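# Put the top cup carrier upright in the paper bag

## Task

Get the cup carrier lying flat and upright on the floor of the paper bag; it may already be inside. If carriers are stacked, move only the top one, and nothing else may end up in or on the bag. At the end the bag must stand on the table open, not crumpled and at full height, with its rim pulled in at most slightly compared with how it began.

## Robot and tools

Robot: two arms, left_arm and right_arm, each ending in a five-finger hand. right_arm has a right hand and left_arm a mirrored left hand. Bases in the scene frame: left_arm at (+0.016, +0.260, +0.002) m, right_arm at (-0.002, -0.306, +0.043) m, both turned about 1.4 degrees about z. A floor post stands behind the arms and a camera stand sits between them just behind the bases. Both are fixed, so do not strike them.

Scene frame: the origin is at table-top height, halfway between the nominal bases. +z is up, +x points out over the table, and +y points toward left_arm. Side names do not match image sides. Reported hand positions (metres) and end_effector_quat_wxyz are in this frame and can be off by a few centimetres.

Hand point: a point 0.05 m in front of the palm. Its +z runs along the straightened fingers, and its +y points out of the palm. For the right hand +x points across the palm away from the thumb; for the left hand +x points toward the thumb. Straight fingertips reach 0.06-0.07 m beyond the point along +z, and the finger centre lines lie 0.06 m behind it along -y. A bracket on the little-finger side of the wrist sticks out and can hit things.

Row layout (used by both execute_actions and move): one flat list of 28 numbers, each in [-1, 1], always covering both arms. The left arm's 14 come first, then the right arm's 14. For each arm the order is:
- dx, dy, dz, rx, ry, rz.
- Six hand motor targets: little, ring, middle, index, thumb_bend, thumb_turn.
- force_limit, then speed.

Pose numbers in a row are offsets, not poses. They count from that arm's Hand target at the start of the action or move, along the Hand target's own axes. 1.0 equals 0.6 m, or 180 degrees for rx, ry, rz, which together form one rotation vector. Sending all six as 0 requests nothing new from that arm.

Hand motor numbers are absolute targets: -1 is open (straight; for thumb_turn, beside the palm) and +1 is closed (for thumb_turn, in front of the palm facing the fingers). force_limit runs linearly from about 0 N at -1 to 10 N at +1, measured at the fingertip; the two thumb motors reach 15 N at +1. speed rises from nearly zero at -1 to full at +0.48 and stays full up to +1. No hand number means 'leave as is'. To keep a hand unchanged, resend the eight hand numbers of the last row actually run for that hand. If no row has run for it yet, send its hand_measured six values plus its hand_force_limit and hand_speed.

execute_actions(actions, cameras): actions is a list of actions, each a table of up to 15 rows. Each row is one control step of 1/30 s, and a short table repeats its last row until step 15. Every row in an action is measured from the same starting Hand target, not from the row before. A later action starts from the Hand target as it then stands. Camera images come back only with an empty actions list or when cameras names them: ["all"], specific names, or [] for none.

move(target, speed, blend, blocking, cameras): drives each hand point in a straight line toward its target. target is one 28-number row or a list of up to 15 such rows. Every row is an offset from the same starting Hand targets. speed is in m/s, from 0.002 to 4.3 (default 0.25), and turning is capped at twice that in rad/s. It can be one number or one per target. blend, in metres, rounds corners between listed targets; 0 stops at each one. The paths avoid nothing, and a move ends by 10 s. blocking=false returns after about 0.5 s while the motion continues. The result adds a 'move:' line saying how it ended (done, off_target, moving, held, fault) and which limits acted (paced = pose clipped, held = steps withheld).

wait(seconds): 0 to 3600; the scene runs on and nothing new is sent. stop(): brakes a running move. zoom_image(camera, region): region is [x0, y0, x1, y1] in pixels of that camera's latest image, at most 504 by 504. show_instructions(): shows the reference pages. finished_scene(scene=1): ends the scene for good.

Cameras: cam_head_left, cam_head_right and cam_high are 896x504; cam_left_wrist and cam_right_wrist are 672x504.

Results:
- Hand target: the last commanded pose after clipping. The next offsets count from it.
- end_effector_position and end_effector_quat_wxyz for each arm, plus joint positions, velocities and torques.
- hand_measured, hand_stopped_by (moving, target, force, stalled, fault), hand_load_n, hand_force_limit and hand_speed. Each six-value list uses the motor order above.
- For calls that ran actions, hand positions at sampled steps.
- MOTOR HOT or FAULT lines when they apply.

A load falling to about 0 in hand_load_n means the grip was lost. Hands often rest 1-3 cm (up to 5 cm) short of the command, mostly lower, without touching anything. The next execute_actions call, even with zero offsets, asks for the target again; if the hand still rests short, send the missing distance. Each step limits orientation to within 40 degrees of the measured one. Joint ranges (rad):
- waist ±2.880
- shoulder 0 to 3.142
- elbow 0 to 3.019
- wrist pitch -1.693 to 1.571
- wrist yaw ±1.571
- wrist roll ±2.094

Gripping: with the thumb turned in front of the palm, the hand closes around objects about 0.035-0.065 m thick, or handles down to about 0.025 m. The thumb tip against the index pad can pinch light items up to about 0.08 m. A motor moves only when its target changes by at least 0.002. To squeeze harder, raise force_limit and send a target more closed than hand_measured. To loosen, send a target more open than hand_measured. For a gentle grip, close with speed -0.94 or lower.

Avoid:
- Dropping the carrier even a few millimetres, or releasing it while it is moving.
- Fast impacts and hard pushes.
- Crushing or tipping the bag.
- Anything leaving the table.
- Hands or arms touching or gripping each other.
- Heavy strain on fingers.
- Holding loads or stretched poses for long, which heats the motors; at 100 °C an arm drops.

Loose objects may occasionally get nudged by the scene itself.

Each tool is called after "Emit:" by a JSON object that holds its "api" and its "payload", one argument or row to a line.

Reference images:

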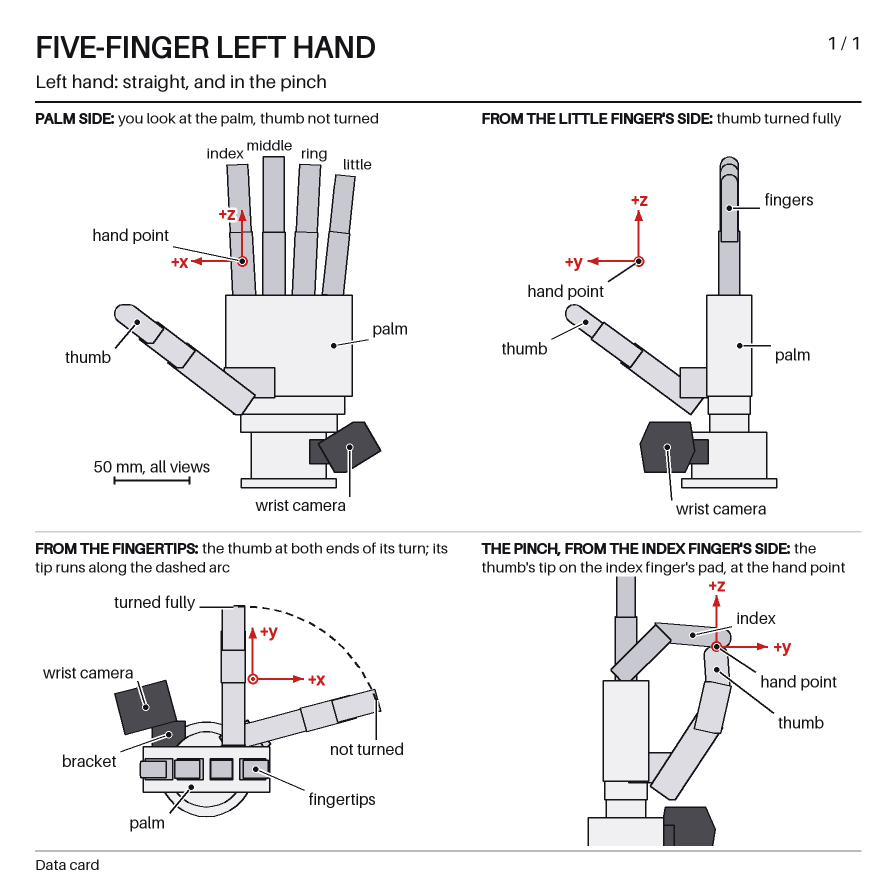

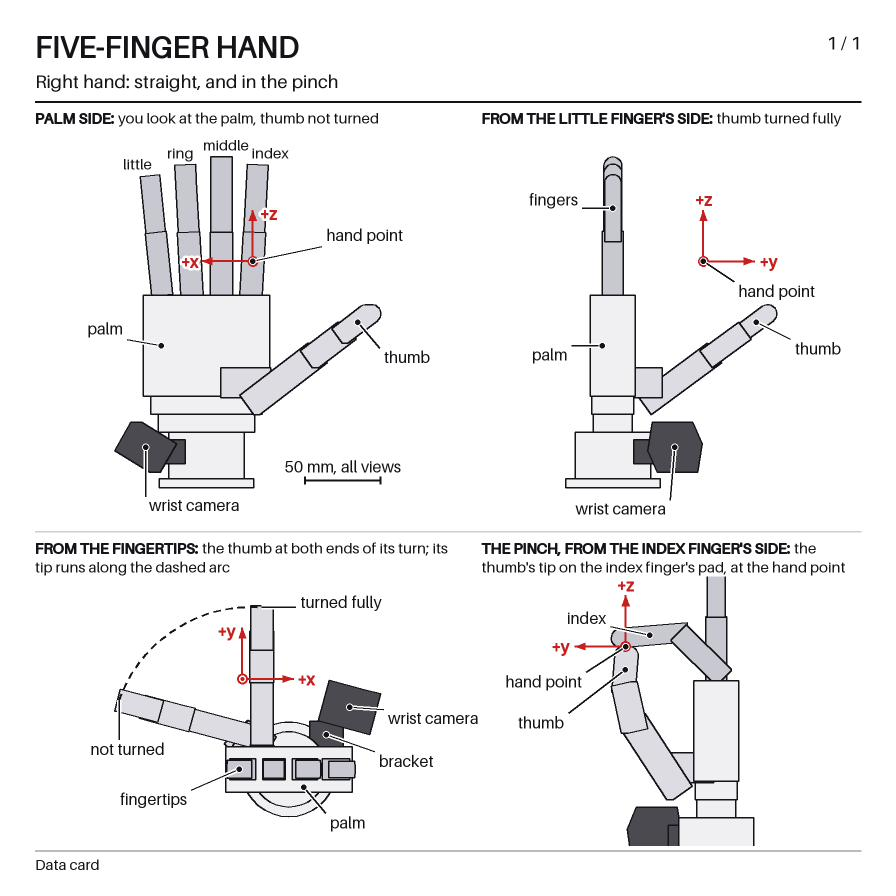

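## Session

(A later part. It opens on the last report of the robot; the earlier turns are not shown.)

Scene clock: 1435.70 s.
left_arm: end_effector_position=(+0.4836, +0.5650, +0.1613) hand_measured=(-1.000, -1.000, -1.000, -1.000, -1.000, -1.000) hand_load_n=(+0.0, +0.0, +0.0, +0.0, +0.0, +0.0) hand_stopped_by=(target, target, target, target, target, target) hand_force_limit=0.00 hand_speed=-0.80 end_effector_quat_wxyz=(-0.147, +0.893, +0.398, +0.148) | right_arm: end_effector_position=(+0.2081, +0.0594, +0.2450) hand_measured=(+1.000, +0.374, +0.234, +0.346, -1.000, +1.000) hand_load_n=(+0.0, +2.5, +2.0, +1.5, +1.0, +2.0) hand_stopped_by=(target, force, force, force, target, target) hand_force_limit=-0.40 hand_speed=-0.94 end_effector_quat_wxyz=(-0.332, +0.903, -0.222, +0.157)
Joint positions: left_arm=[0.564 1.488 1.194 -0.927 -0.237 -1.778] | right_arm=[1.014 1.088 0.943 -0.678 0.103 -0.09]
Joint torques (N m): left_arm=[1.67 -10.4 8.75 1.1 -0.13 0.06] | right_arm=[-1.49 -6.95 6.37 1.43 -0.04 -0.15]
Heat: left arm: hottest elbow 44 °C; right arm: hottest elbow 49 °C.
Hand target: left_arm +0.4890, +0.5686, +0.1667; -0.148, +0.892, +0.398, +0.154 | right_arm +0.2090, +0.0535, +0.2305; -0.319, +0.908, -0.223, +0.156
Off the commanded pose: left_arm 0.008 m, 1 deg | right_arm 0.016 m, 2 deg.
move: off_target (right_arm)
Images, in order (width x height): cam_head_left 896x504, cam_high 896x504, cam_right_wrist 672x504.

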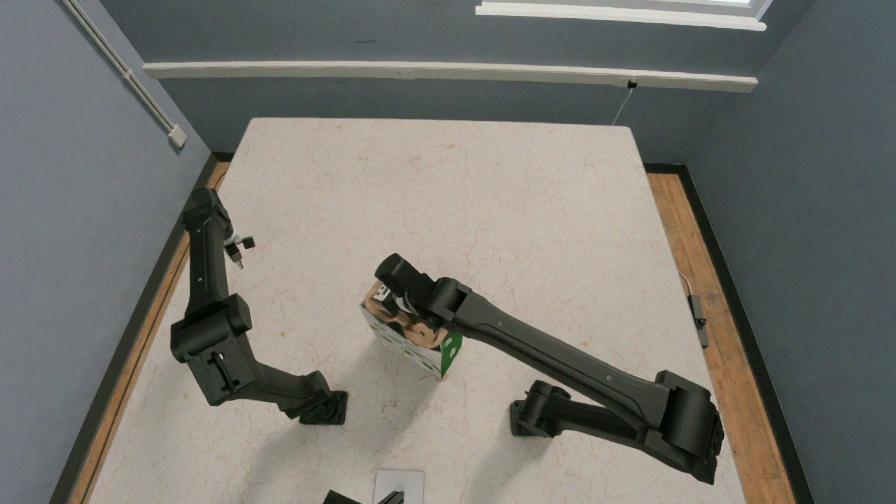

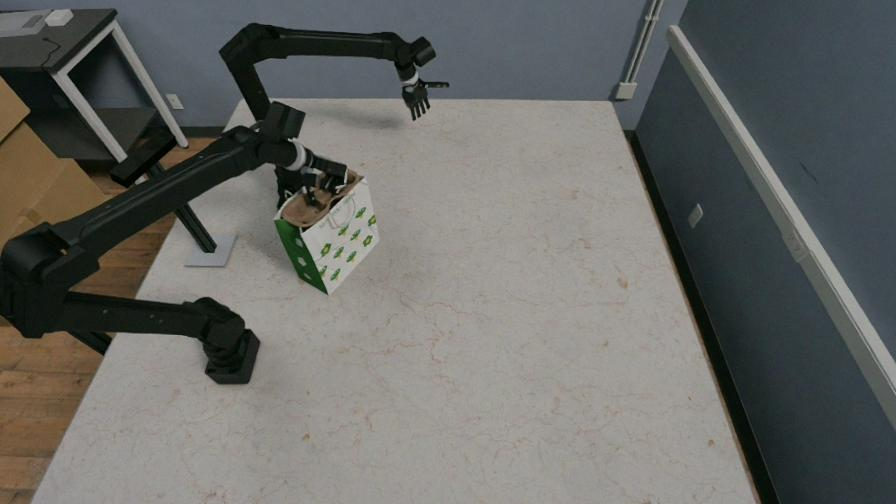

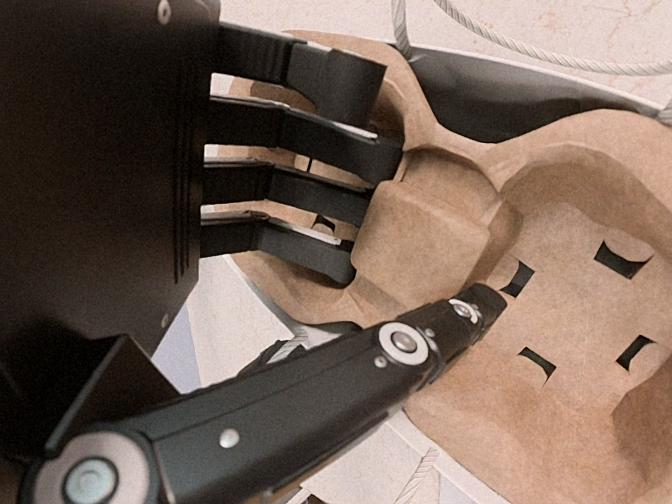

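Emit:
{"api": "move", "payload": {
  "target": [
    [0,0,0,0,0,0,-1,-1,-1,-1,-1,-1,0,-0.8,0.0187,-0.086,-0.0992,0,0,0,1,0.55,0.55,0.55,-1,1,-0.4,-0.94],
    [0,0,0,0,0,0,-1,-1,-1,-1,-1,-1,0,-0.8,0.0243,-0.1275,-0.1178,-0.1667,0,0,1,0.55,0.55,0.55,-1,1,-0.4,-0.94]
  ],
  "speed": 0.08,
  "cameras": ["cam_right_wrist","cam_high","cam_head_left"]
}}

Emit:
{"api": "zoom_image", "payload": {
  "camera": "cam_high",
  "region": [240, 80, 400, 310]
}}

Emit:
{"api": "zoom_image", "payload": {
  "camera": "cam_head_left",
  "region": [320, 230, 480, 390]
}}

Scene clock: 1499.00 s.
left_arm: end_effector_position=(+0.4836, +0.5650, +0.1613) hand_measured=(-1.000, -1.000, -1.000, -1.000, -1.000, -1.000) hand_load_n=(+0.0, +0.0, +0.0, +0.0, -0.5, +0.0) hand_stopped_by=(target, target, target, target, target, target) hand_force_limit=0.00 hand_speed=-0.80 end_effector_quat_wxyz=(-0.147, +0.893, +0.398, +0.148) | right_arm: end_effector_position=(+0.2086, +0.0543, +0.3182) hand_measured=(+1.000, +0.374, +0.234, +0.346, -1.000, +1.000) hand_load_n=(+0.0, +2.5, +2.0, +1.5, +1.0, +2.5) hand_stopped_by=(target, force, force, force, target, target) hand_force_limit=-0.40 hand_speed=-0.94 end_effector_quat_wxyz=(-0.055, +0.963, -0.250, +0.087)
Joint positions: left_arm=[0.564 1.488 1.194 -0.927 -0.237 -1.778] | right_arm=[1.014 1.482 1.58 -1.514 0.136 -0.034]
Joint torques (N m): left_arm=[0.73 -9.93 8.64 1.22 -0.09 0.08] | right_arm=[-0.79 -12.98 10.91 0.05 0.12 0.03]
Heat: left arm: hottest elbow 44 °C; right arm: hottest elbow 44 °C.
Hand target: left_arm +0.4890, +0.5686, +0.1667; -0.148, +0.892, +0.398, +0.154 | right_arm +0.2148, +0.0635, +0.3350; -0.073, +0.959, -0.256, +0.093
Off the commanded pose: left_arm 0.008 m, 1 deg | right_arm 0.020 m, 2 deg.
move: off_target (right_arm)
Images, in order (width x height): cam_head_left 896x504, cam_high 896x504, cam_right_wrist 672x504.

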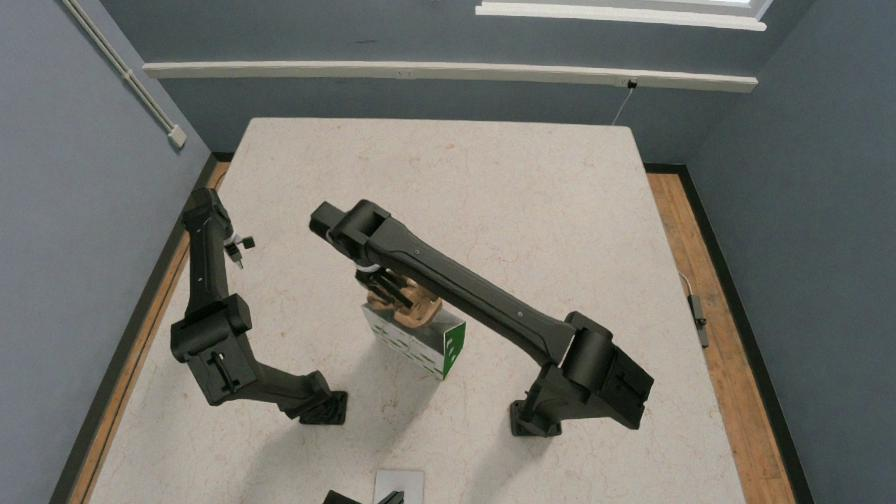

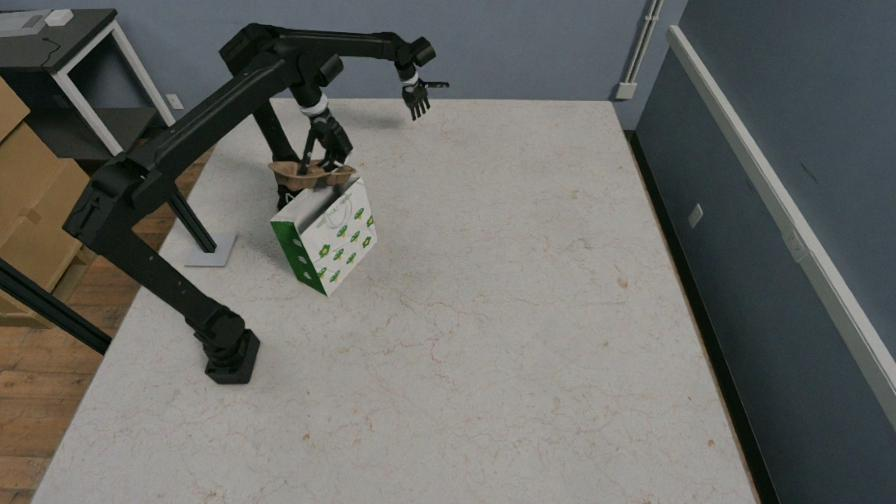

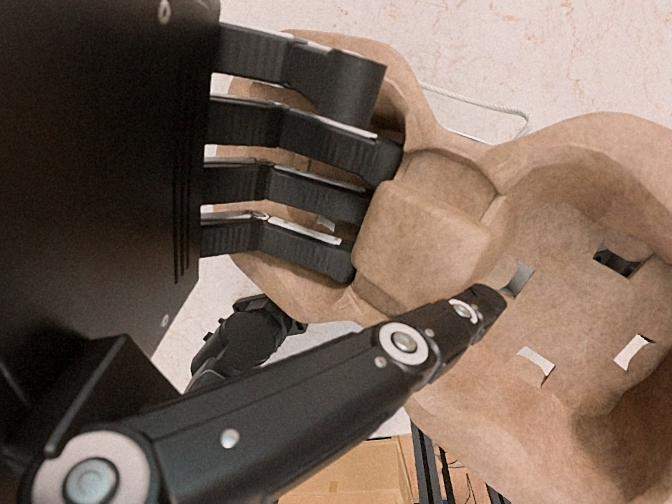

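Scaled by 2.191 from the camera's image (finer frame: 1280x720).

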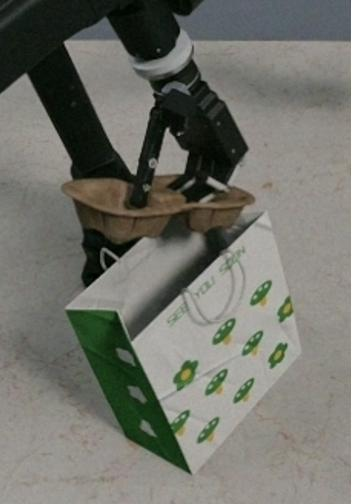

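Scaled by 3.150 from the camera's image (finer frame: 1280x720).

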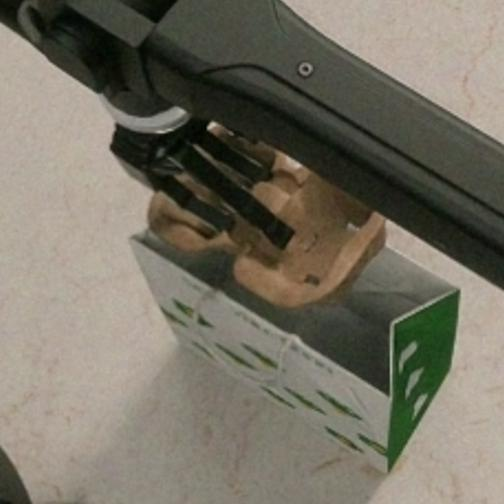

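Emit:
{"api": "move", "payload": {
  "target": [0,0,0,0,0,0,-1,-1,-1,-1,-1,-1,0,-0.8,-0.0129,0.0172,0.089,0,0,0,1,0.55,0.55,0.55,-1,1,-0.4,-0.94],
  "speed": 0.06,
  "cameras": ["cam_right_wrist","cam_high","cam_head_left"]
}}

Emit:
{"api": "zoom_image", "payload": {
  "camera": "cam_high",
  "region": [240, 80, 400, 310]
}}

Emit:
{"api": "zoom_image", "payload": {
  "camera": "cam_head_left",
  "region": [320, 230, 480, 390]
}}

Scene clock: 1516.93 s.
left_arm: end_effector_position=(+0.4836, +0.5650, +0.1613) hand_measured=(-1.000, -1.000, -1.000, -1.000, -1.000, -1.000) hand_load_n=(+0.0, +0.0, +0.0, +0.0, +0.0, +0.0) hand_stopped_by=(target, target, target, target, target, target) hand_force_limit=0.00 hand_speed=-0.80 end_effector_quat_wxyz=(-0.147, +0.893, +0.398, +0.148) | right_arm: end_effector_position=(+0.2143, +0.0638, +0.2841) hand_measured=(+1.000, +0.374, +0.234, +0.346, -1.000, +1.000) hand_load_n=(+0.0, +2.0, +1.0, +0.5, +1.0, +3.0) hand_stopped_by=(target, force, force, force, target, target) hand_force_limit=-0.40 hand_speed=-0.94 end_effector_quat_wxyz=(-0.074, +0.961, -0.252, +0.092)
Joint positions: left_arm=[0.564 1.488 1.194 -0.927 -0.237 -1.778] | right_arm=[1.014 1.478 1.488 -1.386 0.137 -0.033]
Joint torques (N m): left_arm=[1.32 -9.99 8.59 1.25 -0.12 0.05] | right_arm=[-1.2 -13.45 6.67 0.79 0.12 0]
Heat: left arm: hottest elbow 44 °C; right arm: hottest elbow 46 °C.
Hand target: left_arm +0.4890, +0.5686, +0.1667; -0.148, +0.892, +0.398, +0.154 | right_arm +0.2148, +0.0634, +0.2801; -0.073, +0.960, -0.256, +0.093
Off the commanded pose: left_arm 0.008 m, 1 deg | right_arm 0.004 m, 1 deg.
move: done
Images, in order (width x height): cam_head_left 896x504, cam_high 896x504, cam_right_wrist 672x504.

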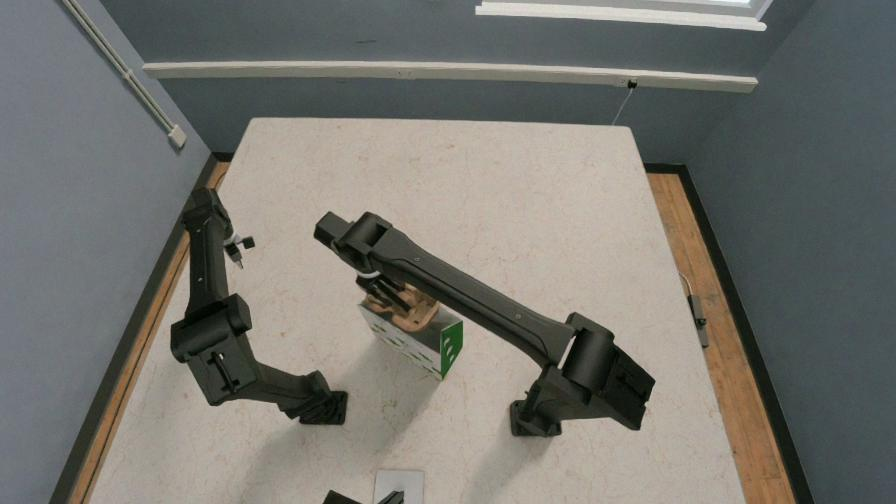

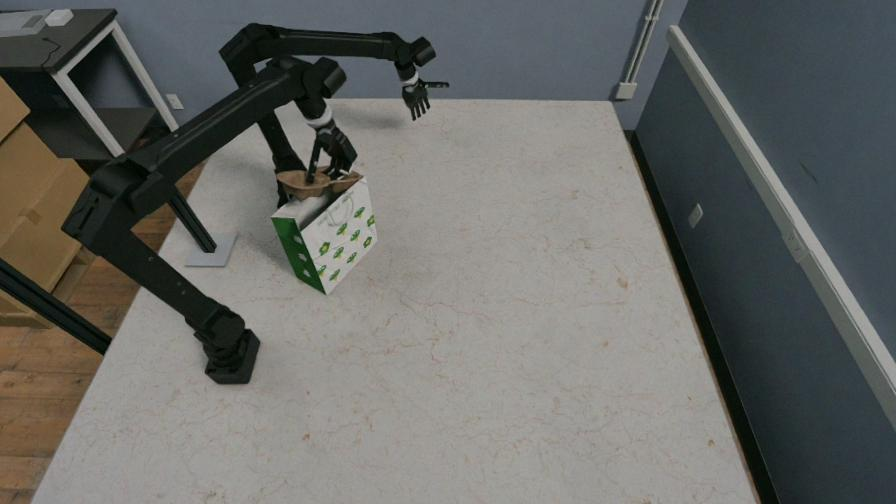

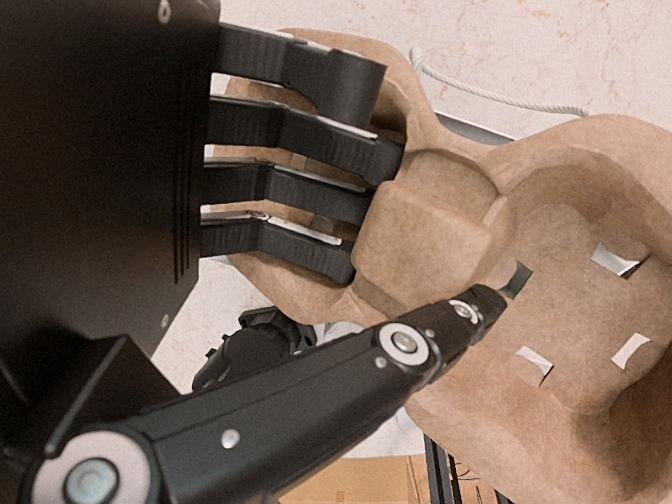

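Scaled by 2.191 from the camera's image (finer frame: 1280x720).

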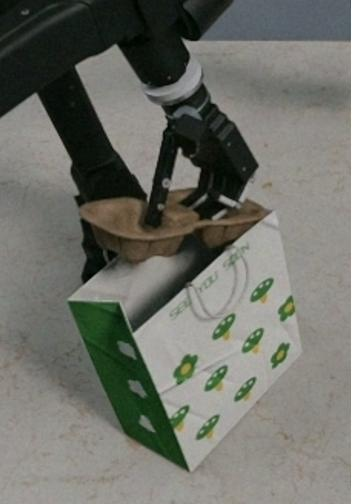

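Scaled by 3.150 from the camera's image (finer frame: 1280x720).

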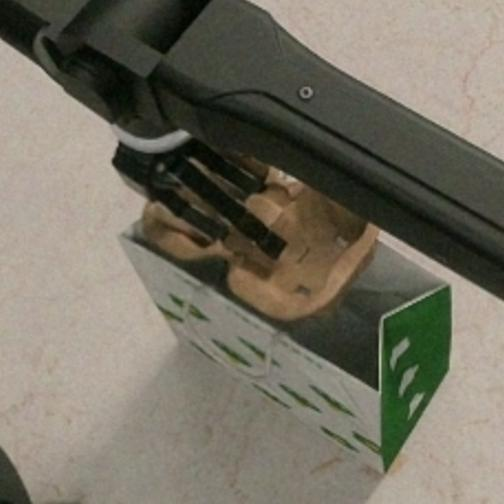

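Emit:
{"api": "move", "payload": {
  "target": [0,0,0,0,0,0,-1,-1,-1,-1,-1,-1,0,-0.8,-0.0072,0.0292,-0.0662,0,0,0,1,0.55,0.55,0.55,-1,1,-0.4,-0.94],
  "speed": 0.06,
  "cameras": []
}}

Scene clock: 1525.73 s.
left_arm: end_effector_position=(+0.4836, +0.5650, +0.1613) hand_measured=(-1.000, -1.000, -1.000, -1.000, -1.000, -1.000) hand_load_n=(+0.5, +0.0, +0.0, +0.0, +0.0, +0.0) hand_stopped_by=(target, target, target, target, target, target) hand_force_limit=0.00 hand_speed=-0.80 end_effector_quat_wxyz=(-0.147, +0.893, +0.398, +0.148) | right_arm: end_effector_position=(+0.1966, +0.0444, +0.3035) hand_measured=(+1.000, +0.374, +0.234, +0.346, -1.000, +1.000) hand_load_n=(+0.0, +3.0, +2.5, +1.5, +0.5, +2.5) hand_stopped_by=(target, force, force, force, target, target) hand_force_limit=-0.40 hand_speed=-0.94 end_effector_quat_wxyz=(-0.062, +0.961, -0.255, +0.089)
Joint positions: left_arm=[0.564 1.488 1.194 -0.927 -0.237 -1.778] | right_arm=[1.026 1.431 1.488 -1.46 0.14 -0.013]
Joint torques (N m): left_arm=[1.44 -10.23 8.68 1.36 -0.12 0.09] | right_arm=[-0.03 -13.57 8.7 0.17 0.11 0.02]
Heat: left arm: hottest elbow 44 °C; right arm: hottest elbow 46 °C.
Hand target: left_arm +0.4890, +0.5686, +0.1667; -0.148, +0.892, +0.398, +0.154 | right_arm +0.1941, +0.0469, +0.3147; -0.073, +0.960, -0.256, +0.093
Off the commanded pose: left_arm 0.008 m, 1 deg | right_arm 0.012 m, 1 deg.
move: off_target (right_arm)

Emit:
{"api": "move", "payload": {
  "target": [0,0,0,0,0,0,-1,-1,-1,-1,-1,-1,0,-0.8,0.004,-0.024,0.0052,0,0,0,1,0.55,0.55,0.55,-1,1,-0.4,-0.94],
  "speed": 0.06,
  "cameras": ["cam_high","cam_head_left"]
}}

Emit:
{"api": "zoom_image", "payload": {
  "camera": "cam_high",
  "region": [240, 80, 400, 310]
}}

Emit:
{"api": "zoom_image", "payload": {
  "camera": "cam_head_left",
  "region": [320, 230, 480, 390]
}}

Scene clock: 1539.63 s.
left_arm: end_effector_position=(+0.4836, +0.5650, +0.1613) hand_measured=(-1.000, -1.000, -1.000, -1.000, -1.000, -1.000) hand_load_n=(+0.0, +0.0, +0.0, +0.0, +0.0, +0.0) hand_stopped_by=(target, target, target, target, target, target) hand_force_limit=0.00 hand_speed=-0.80 end_effector_quat_wxyz=(-0.147, +0.893, +0.398, +0.148) | right_arm: end_effector_position=(+0.1987, +0.0482, +0.2975) hand_measured=(+1.000, +0.374, +0.234, +0.346, -1.000, +1.000) hand_load_n=(+0.0, +3.0, +2.0, +1.5, +1.0, +2.5) hand_stopped_by=(target, force, force, force, target, target) hand_force_limit=-0.40 hand_speed=-0.94 end_effector_quat_wxyz=(-0.055, +0.961, -0.255, +0.087)
Joint positions: left_arm=[0.564 1.488 1.194 -0.927 -0.237 -1.778] | right_arm=[1.026 1.452 1.494 -1.461 0.14 -0.013]
Joint torques (N m): left_arm=[1.73 -10.99 8.59 1.28 -0.14 0.07] | right_arm=[-0.5 -12.81 10.86 -0.05 0.1 -0.04]
Heat: left arm: hottest elbow 44 °C; right arm: hottest elbow 47 °C.
Hand target: left_arm +0.4890, +0.5686, +0.1667; -0.148, +0.892, +0.398, +0.154 | right_arm +0.2037, +0.0584, +0.3148; -0.073, +0.960, -0.256, +0.093
Off the commanded pose: left_arm 0.008 m, 1 deg | right_arm 0.021 m, 2 deg.
move: off_target (right_arm)
Images, in order (width x height): cam_head_left 896x504, cam_high 896x504.

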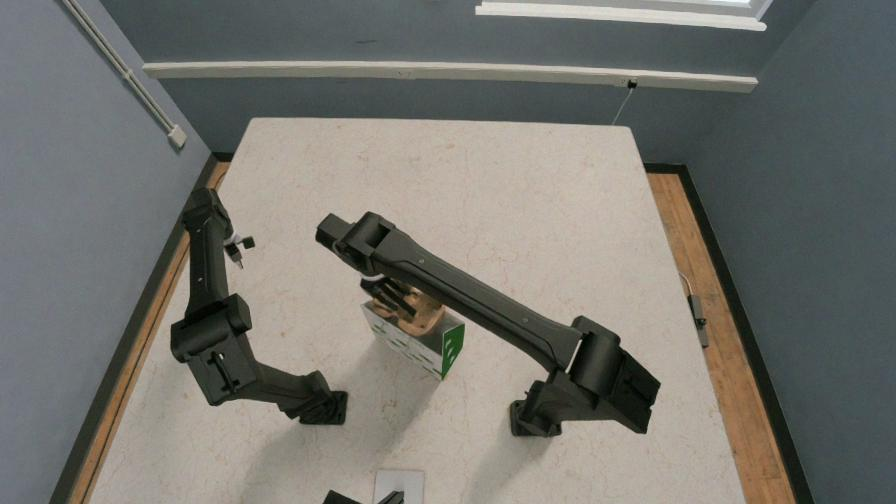

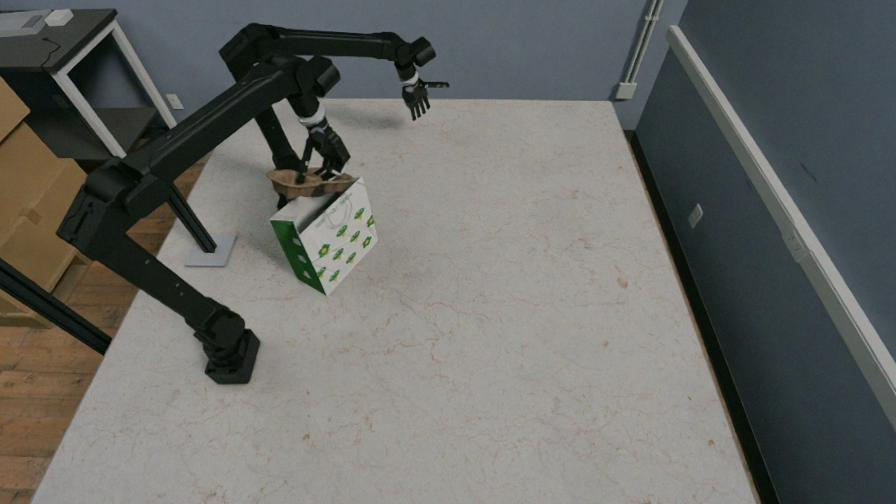

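Scaled by 2.191 from the camera's image (finer frame: 1280x720).

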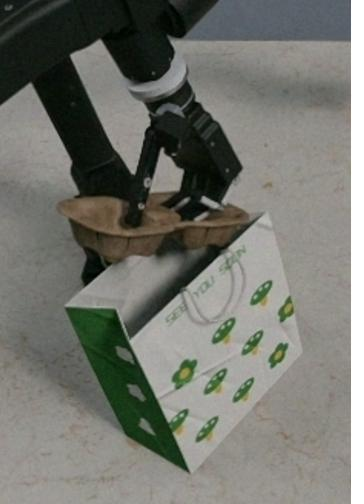

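Scaled by 3.150 from the camera's image (finer frame: 1280x720).

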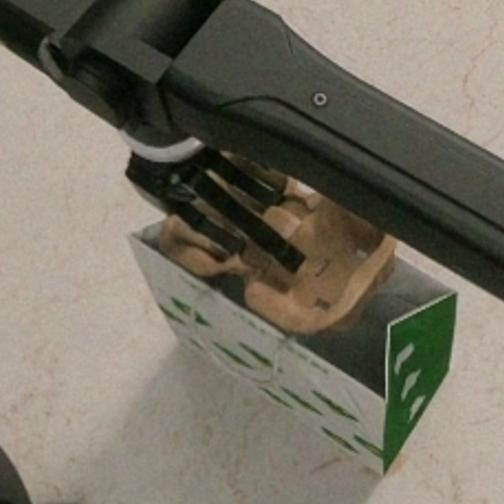

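Emit:
{"api": "move", "payload": {
  "target": [0,0,0,0,0,0,-1,-1,-1,-1,-1,-1,0,-0.8,-0.001,0.0058,0.0297,-0.0444,0,0,1,0.55,0.55,0.55,-1,1,-0.4,-0.94],
  "speed": 0.06,
  "cameras": ["cam_high","cam_head_left"]
}}

Emit:
{"api": "zoom_image", "payload": {
  "camera": "cam_high",
  "region": [240, 80, 400, 310]
}}

Emit:
{"api": "zoom_image", "payload": {
  "camera": "cam_head_left",
  "region": [320, 230, 480, 390]
}}

Scene clock: 1567.13 s.
left_arm: end_effector_position=(+0.4836, +0.5650, +0.1613) hand_measured=(-1.000, -1.000, -1.000, -1.000, -1.000, -1.000) hand_load_n=(+0.0, +0.0, +0.0, +0.0, +0.0, +0.0) hand_stopped_by=(target, target, target, target, target, target) hand_force_limit=0.00 hand_speed=-0.80 end_effector_quat_wxyz=(-0.147, +0.893, +0.398, +0.148) | right_arm: end_effector_position=(+0.1990, +0.0497, +0.2931) hand_measured=(+1.000, +0.374, +0.234, +0.346, -1.000, +1.000) hand_load_n=(+0.0, +2.0, +1.0, +0.5, +1.0, +3.0) hand_stopped_by=(target, force, force, force, target, target) hand_force_limit=-0.40 hand_speed=-0.94 end_effector_quat_wxyz=(-0.004, +0.964, -0.256, +0.074)
Joint positions: left_arm=[0.564 1.488 1.194 -0.927 -0.237 -1.778] | right_arm=[1.026 1.532 1.56 -1.554 0.14 -0.005]
Joint torques (N m): left_arm=[0.5 -10.87 8.87 1.22 -0.18 0.04] | right_arm=[-0.97 -11.99 9.48 -0.12 0.09 0.02]
Heat: left arm: hottest elbow 45 °C; right arm: hottest elbow 53 °C.
Hand target: left_arm +0.4890, +0.5686, +0.1667; -0.148, +0.892, +0.398, +0.154 | right_arm +0.2054, +0.0574, +0.2967; -0.006, +0.962, -0.262, +0.075
Off the commanded pose: left_arm 0.008 m, 1 deg | right_arm 0.011 m, 1 deg.
move: off_target (right_arm)
Images, in order (width x height): cam_head_left 896x504, cam_high 896x504.

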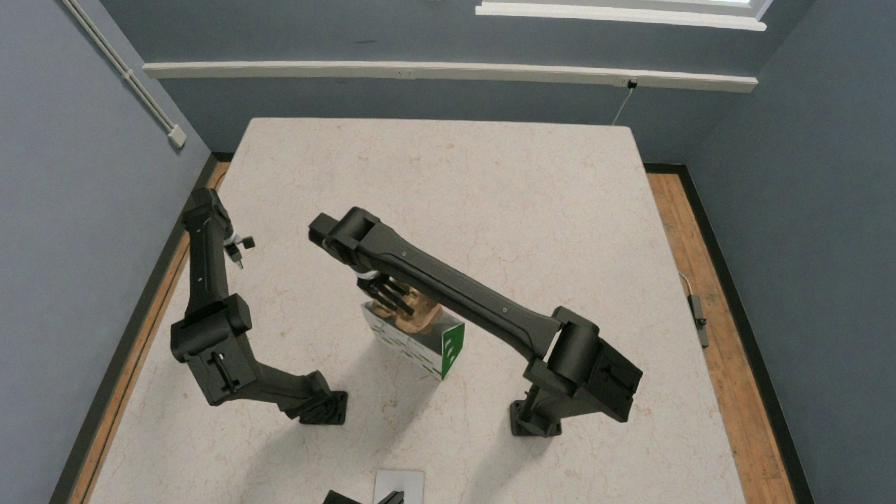

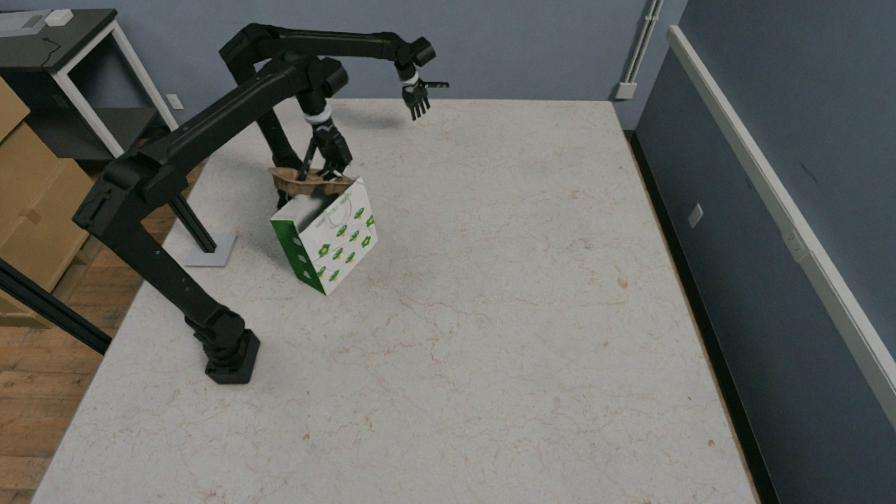

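Scaled by 2.191 from the camera's image (finer frame: 1280x720).

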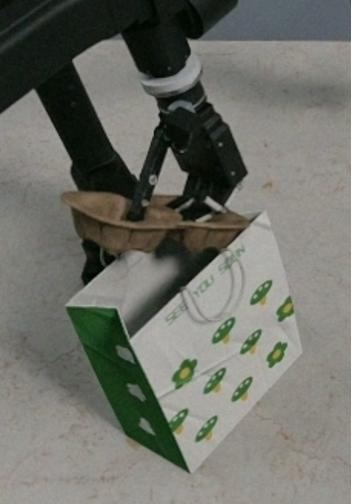

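Scaled by 3.150 from the camera's image (finer frame: 1280x720).

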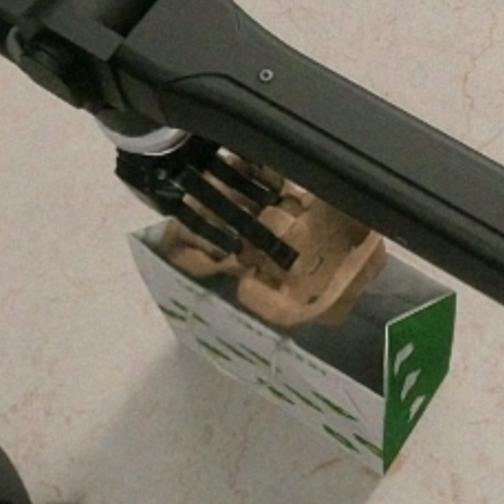

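Emit:
{"api": "move", "payload": {
  "target": [0,0,0,0,0,0,-1,-1,-1,-1,-1,-1,0,-0.8,-0.0071,0.0025,0.0494,0,0,0,1,0.55,0.55,0.55,-1,1,-0.4,-0.94],
  "speed": 0.05,
  "cameras": ["cam_high","cam_head_left","cam_right_wrist"]
}}

Emit:
{"api": "zoom_image", "payload": {
  "camera": "cam_high",
  "region": [240, 80, 400, 310]
}}

Emit:
{"api": "zoom_image", "payload": {
  "camera": "cam_head_left",
  "region": [320, 230, 480, 390]
}}

Scene clock: 1581.47 s.
left_arm: end_effector_position=(+0.4836, +0.5650, +0.1613) hand_measured=(-1.000, -1.000, -1.000, -1.000, -1.000, -1.000) hand_load_n=(+0.0, +0.0, +0.0, +0.0, +0.0, +0.0) hand_stopped_by=(target, target, target, target, target, target) hand_force_limit=0.00 hand_speed=-0.80 end_effector_quat_wxyz=(-0.147, +0.893, +0.398, +0.148) | right_arm: end_effector_position=(+0.2020, +0.0547, +0.2725) hand_measured=(+1.000, +0.374, +0.234, +0.346, -1.000, +1.000) hand_load_n=(+0.0, +2.5, +2.0, +1.0, +1.0, +2.5) hand_stopped_by=(target, force, force, force, target, target) hand_force_limit=-0.40 hand_speed=-0.94 end_effector_quat_wxyz=(-0.007, +0.964, -0.256, +0.075)
Joint positions: left_arm=[0.564 1.488 1.194 -0.927 -0.237 -1.778] | right_arm=[1.026 1.541 1.518 -1.495 0.141 -0.005]
Joint torques (N m): left_arm=[0.97 -10.4 8.69 1.16 -0.1 0.08] | right_arm=[-1.32 -13.33 7.13 0.79 0.05 0]
Heat: left arm: hottest elbow 45 °C; right arm: hottest elbow 52 °C.
Hand target: left_arm +0.4890, +0.5686, +0.1667; -0.148, +0.892, +0.398, +0.154 | right_arm +0.2054, +0.0575, +0.2669; -0.006, +0.962, -0.261, +0.075
Off the commanded pose: left_arm 0.008 m, 1 deg | right_arm 0.007 m, 1 deg.
move: done
Images, in order (width x height): cam_head_left 896x504, cam_high 896x504, cam_right_wrist 672x504.

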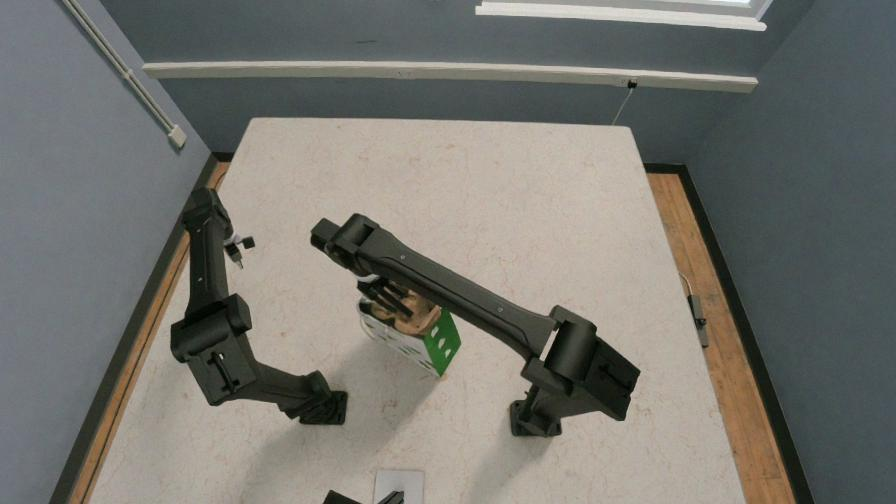

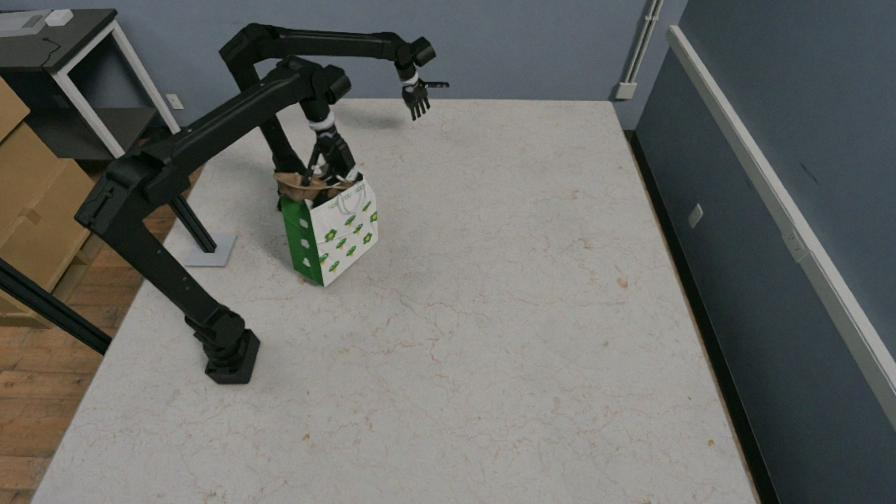

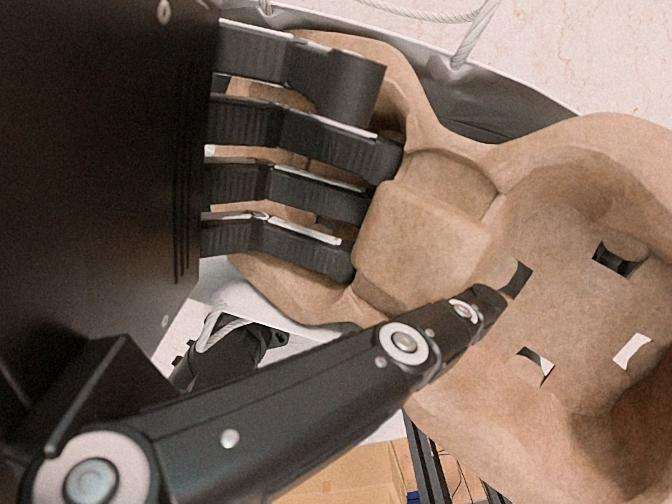

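Scaled by 2.191 from the camera's image (finer frame: 1280x720).

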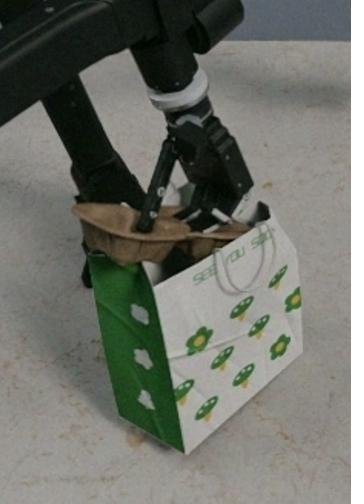

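Scaled by 3.150 from the camera's image (finer frame: 1280x720).

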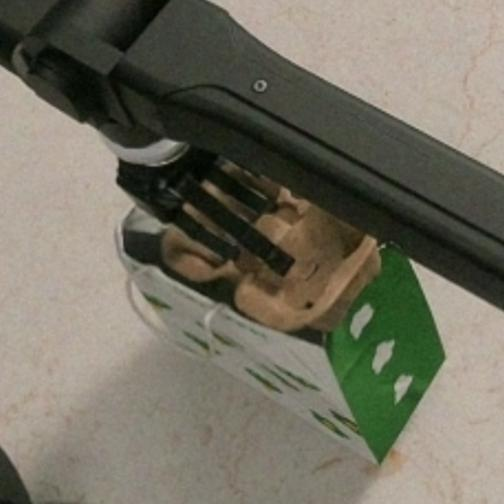

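Emit:
{"api": "move", "payload": {
  "target": [0,0,0,0,0,0,-1,-1,-1,-1,-1,-1,0,-0.8,0.0118,-0.0042,-0.0823,0,0,0,1,0.55,0.55,0.55,-1,1,-0.4,-0.94],
  "speed": 0.05,
  "cameras": ["cam_high","cam_head_left"]
}}

Emit:
{"api": "zoom_image", "payload": {
  "camera": "cam_high",
  "region": [240, 80, 400, 310]
}}

Emit:
{"api": "zoom_image", "payload": {
  "camera": "cam_head_left",
  "region": [320, 230, 480, 390]
}}

Scene clock: 1667.40 s.
left_arm: end_effector_position=(+0.4836, +0.5650, +0.1613) hand_measured=(-1.000, -1.000, -1.000, -1.000, -1.000, -1.000) hand_load_n=(+0.0, +0.0, +0.0, +0.0, +0.0, +0.0) hand_stopped_by=(target, target, target, target, target, target) hand_force_limit=0.00 hand_speed=-0.80 end_effector_quat_wxyz=(-0.147, +0.893, +0.398, +0.148) | right_arm: end_effector_position=(+0.1985, +0.0485, +0.3034) hand_measured=(+1.000, +0.374, +0.234, +0.346, -1.000, +1.000) hand_load_n=(+0.0, +3.0, +2.5, +2.0, +0.5, +2.5) hand_stopped_by=(target, force, force, force, target, target) hand_force_limit=-0.40 hand_speed=-0.94 end_effector_quat_wxyz=(+0.009, +0.964, -0.255, +0.071)
Joint positions: left_arm=[0.564 1.488 1.194 -0.927 -0.237 -1.778] | right_arm=[1.026 1.548 1.603 -1.606 0.141 -0.005]
Joint torques (N m): left_arm=[1.44 -10.87 8.66 1.18 -0.15 0.09] | right_arm=[-1.55 -13.04 10.47 -0.23 0.06 -0.01]
Heat: left arm: hottest elbow 45 °C; right arm: hottest elbow 46 °C.
Hand target: left_arm +0.4890, +0.5686, +0.1667; -0.148, +0.892, +0.398, +0.154 | right_arm +0.2054, +0.0574, +0.3167; -0.006, +0.962, -0.261, +0.075
Off the commanded pose: left_arm 0.008 m, 1 deg | right_arm 0.017 m, 2 deg.
move: off_target (right_arm)
Images, in order (width x height): cam_head_left 896x504, cam_high 896x504.

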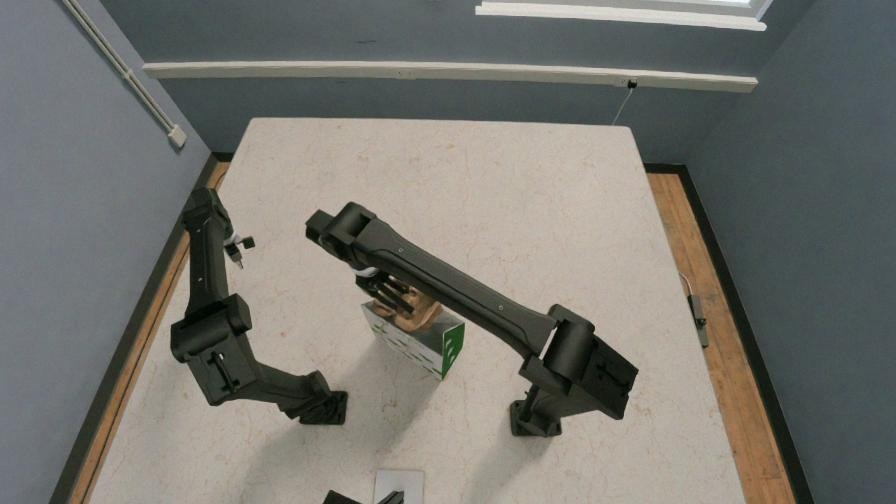

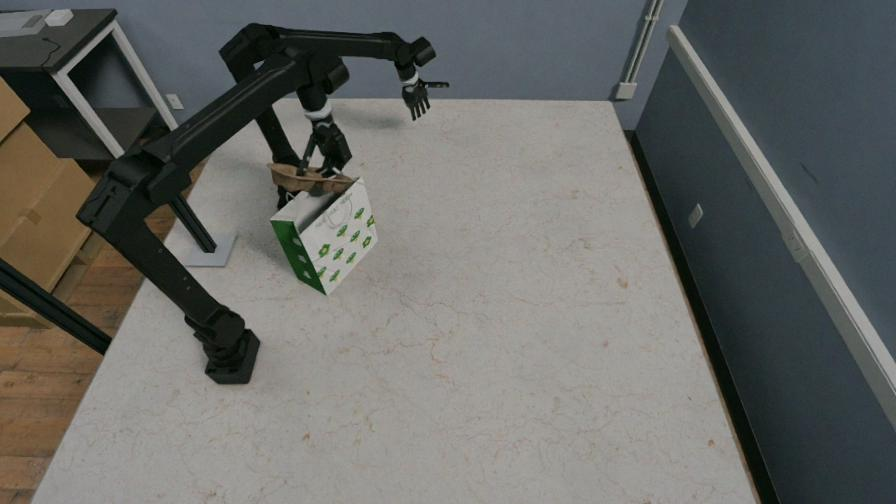

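Scaled by 2.191 from the camera's image (finer frame: 1280x720).

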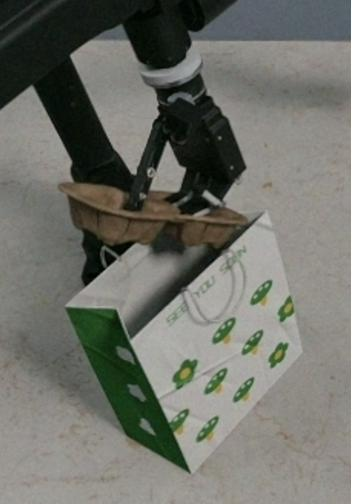

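Scaled by 3.150 from the camera's image (finer frame: 1280x720).

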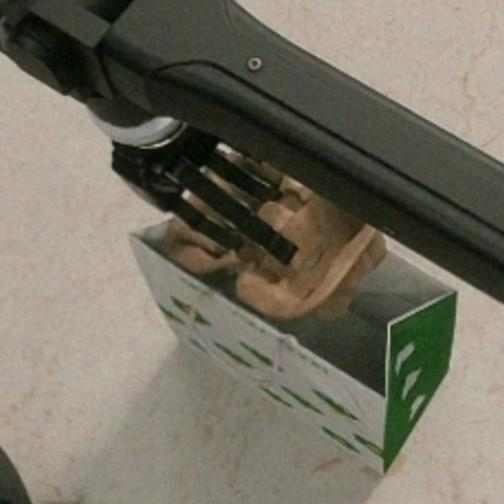

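Emit:
{"api": "move", "payload": {
  "target": [
    [0,0,0,0,0,0,-1,-1,-1,-1,-1,-1,0,-0.8,0.0067,-0.0024,-0.0466,0,0,0,1,0.55,0.55,0.55,-1,1,-0.4,-0.94],
    [0,0,0,0,0,0,-1,-1,-1,-1,-1,-1,0,-0.8,0.0115,-0.0027,-0.0207,0.2122,-0.0004,-0.0077,1,0.55,0.55,0.55,-1,1,-0.4,-0.94]
  ],
  "speed": 0.1,
  "cameras": []
}}

Scene clock: 1775.57 s.
left_arm: end_effector_position=(+0.4836, +0.5650, +0.1613) hand_measured=(-1.000, -1.000, -1.000, -1.000, -1.000, -1.000) hand_load_n=(+0.0, +0.0, +0.0, +0.0, +0.0, -0.5) hand_stopped_by=(target, target, target, target, target, target) hand_force_limit=0.00 hand_speed=-0.80 end_effector_quat_wxyz=(-0.147, +0.893, +0.398, +0.148) | right_arm: end_effector_position=(+0.2054, +0.0550, +0.3219) hand_measured=(+1.000, +0.374, +0.234, +0.346, -1.000, +1.000) hand_load_n=(+0.0, +2.5, +2.5, +1.5, +0.5, +2.5) hand_stopped_by=(target, force, force, force, target, target) hand_force_limit=-0.40 hand_speed=-0.94 end_effector_quat_wxyz=(-0.307, +0.916, -0.212, +0.149)
Joint positions: left_arm=[0.564 1.488 1.194 -0.927 -0.237 -1.778] | right_arm=[1.013 1.104 1.176 -0.951 0.094 -0.112]
Joint torques (N m): left_arm=[0.85 -9.93 8.79 1.26 -0.11 0.03] | right_arm=[-1.9 -9.41 8.12 1.96 -0.1 -0.2]
Heat: left arm: hottest elbow 46 °C; right arm: hottest elbow 52 °C.
Hand target: left_arm +0.4890, +0.5686, +0.1667; -0.148, +0.892, +0.398, +0.154 | right_arm +0.2103, +0.0556, +0.3300; -0.320, +0.910, -0.211, +0.156
Off the commanded pose: left_arm 0.008 m, 1 deg | right_arm 0.009 m, 2 deg.
move: done


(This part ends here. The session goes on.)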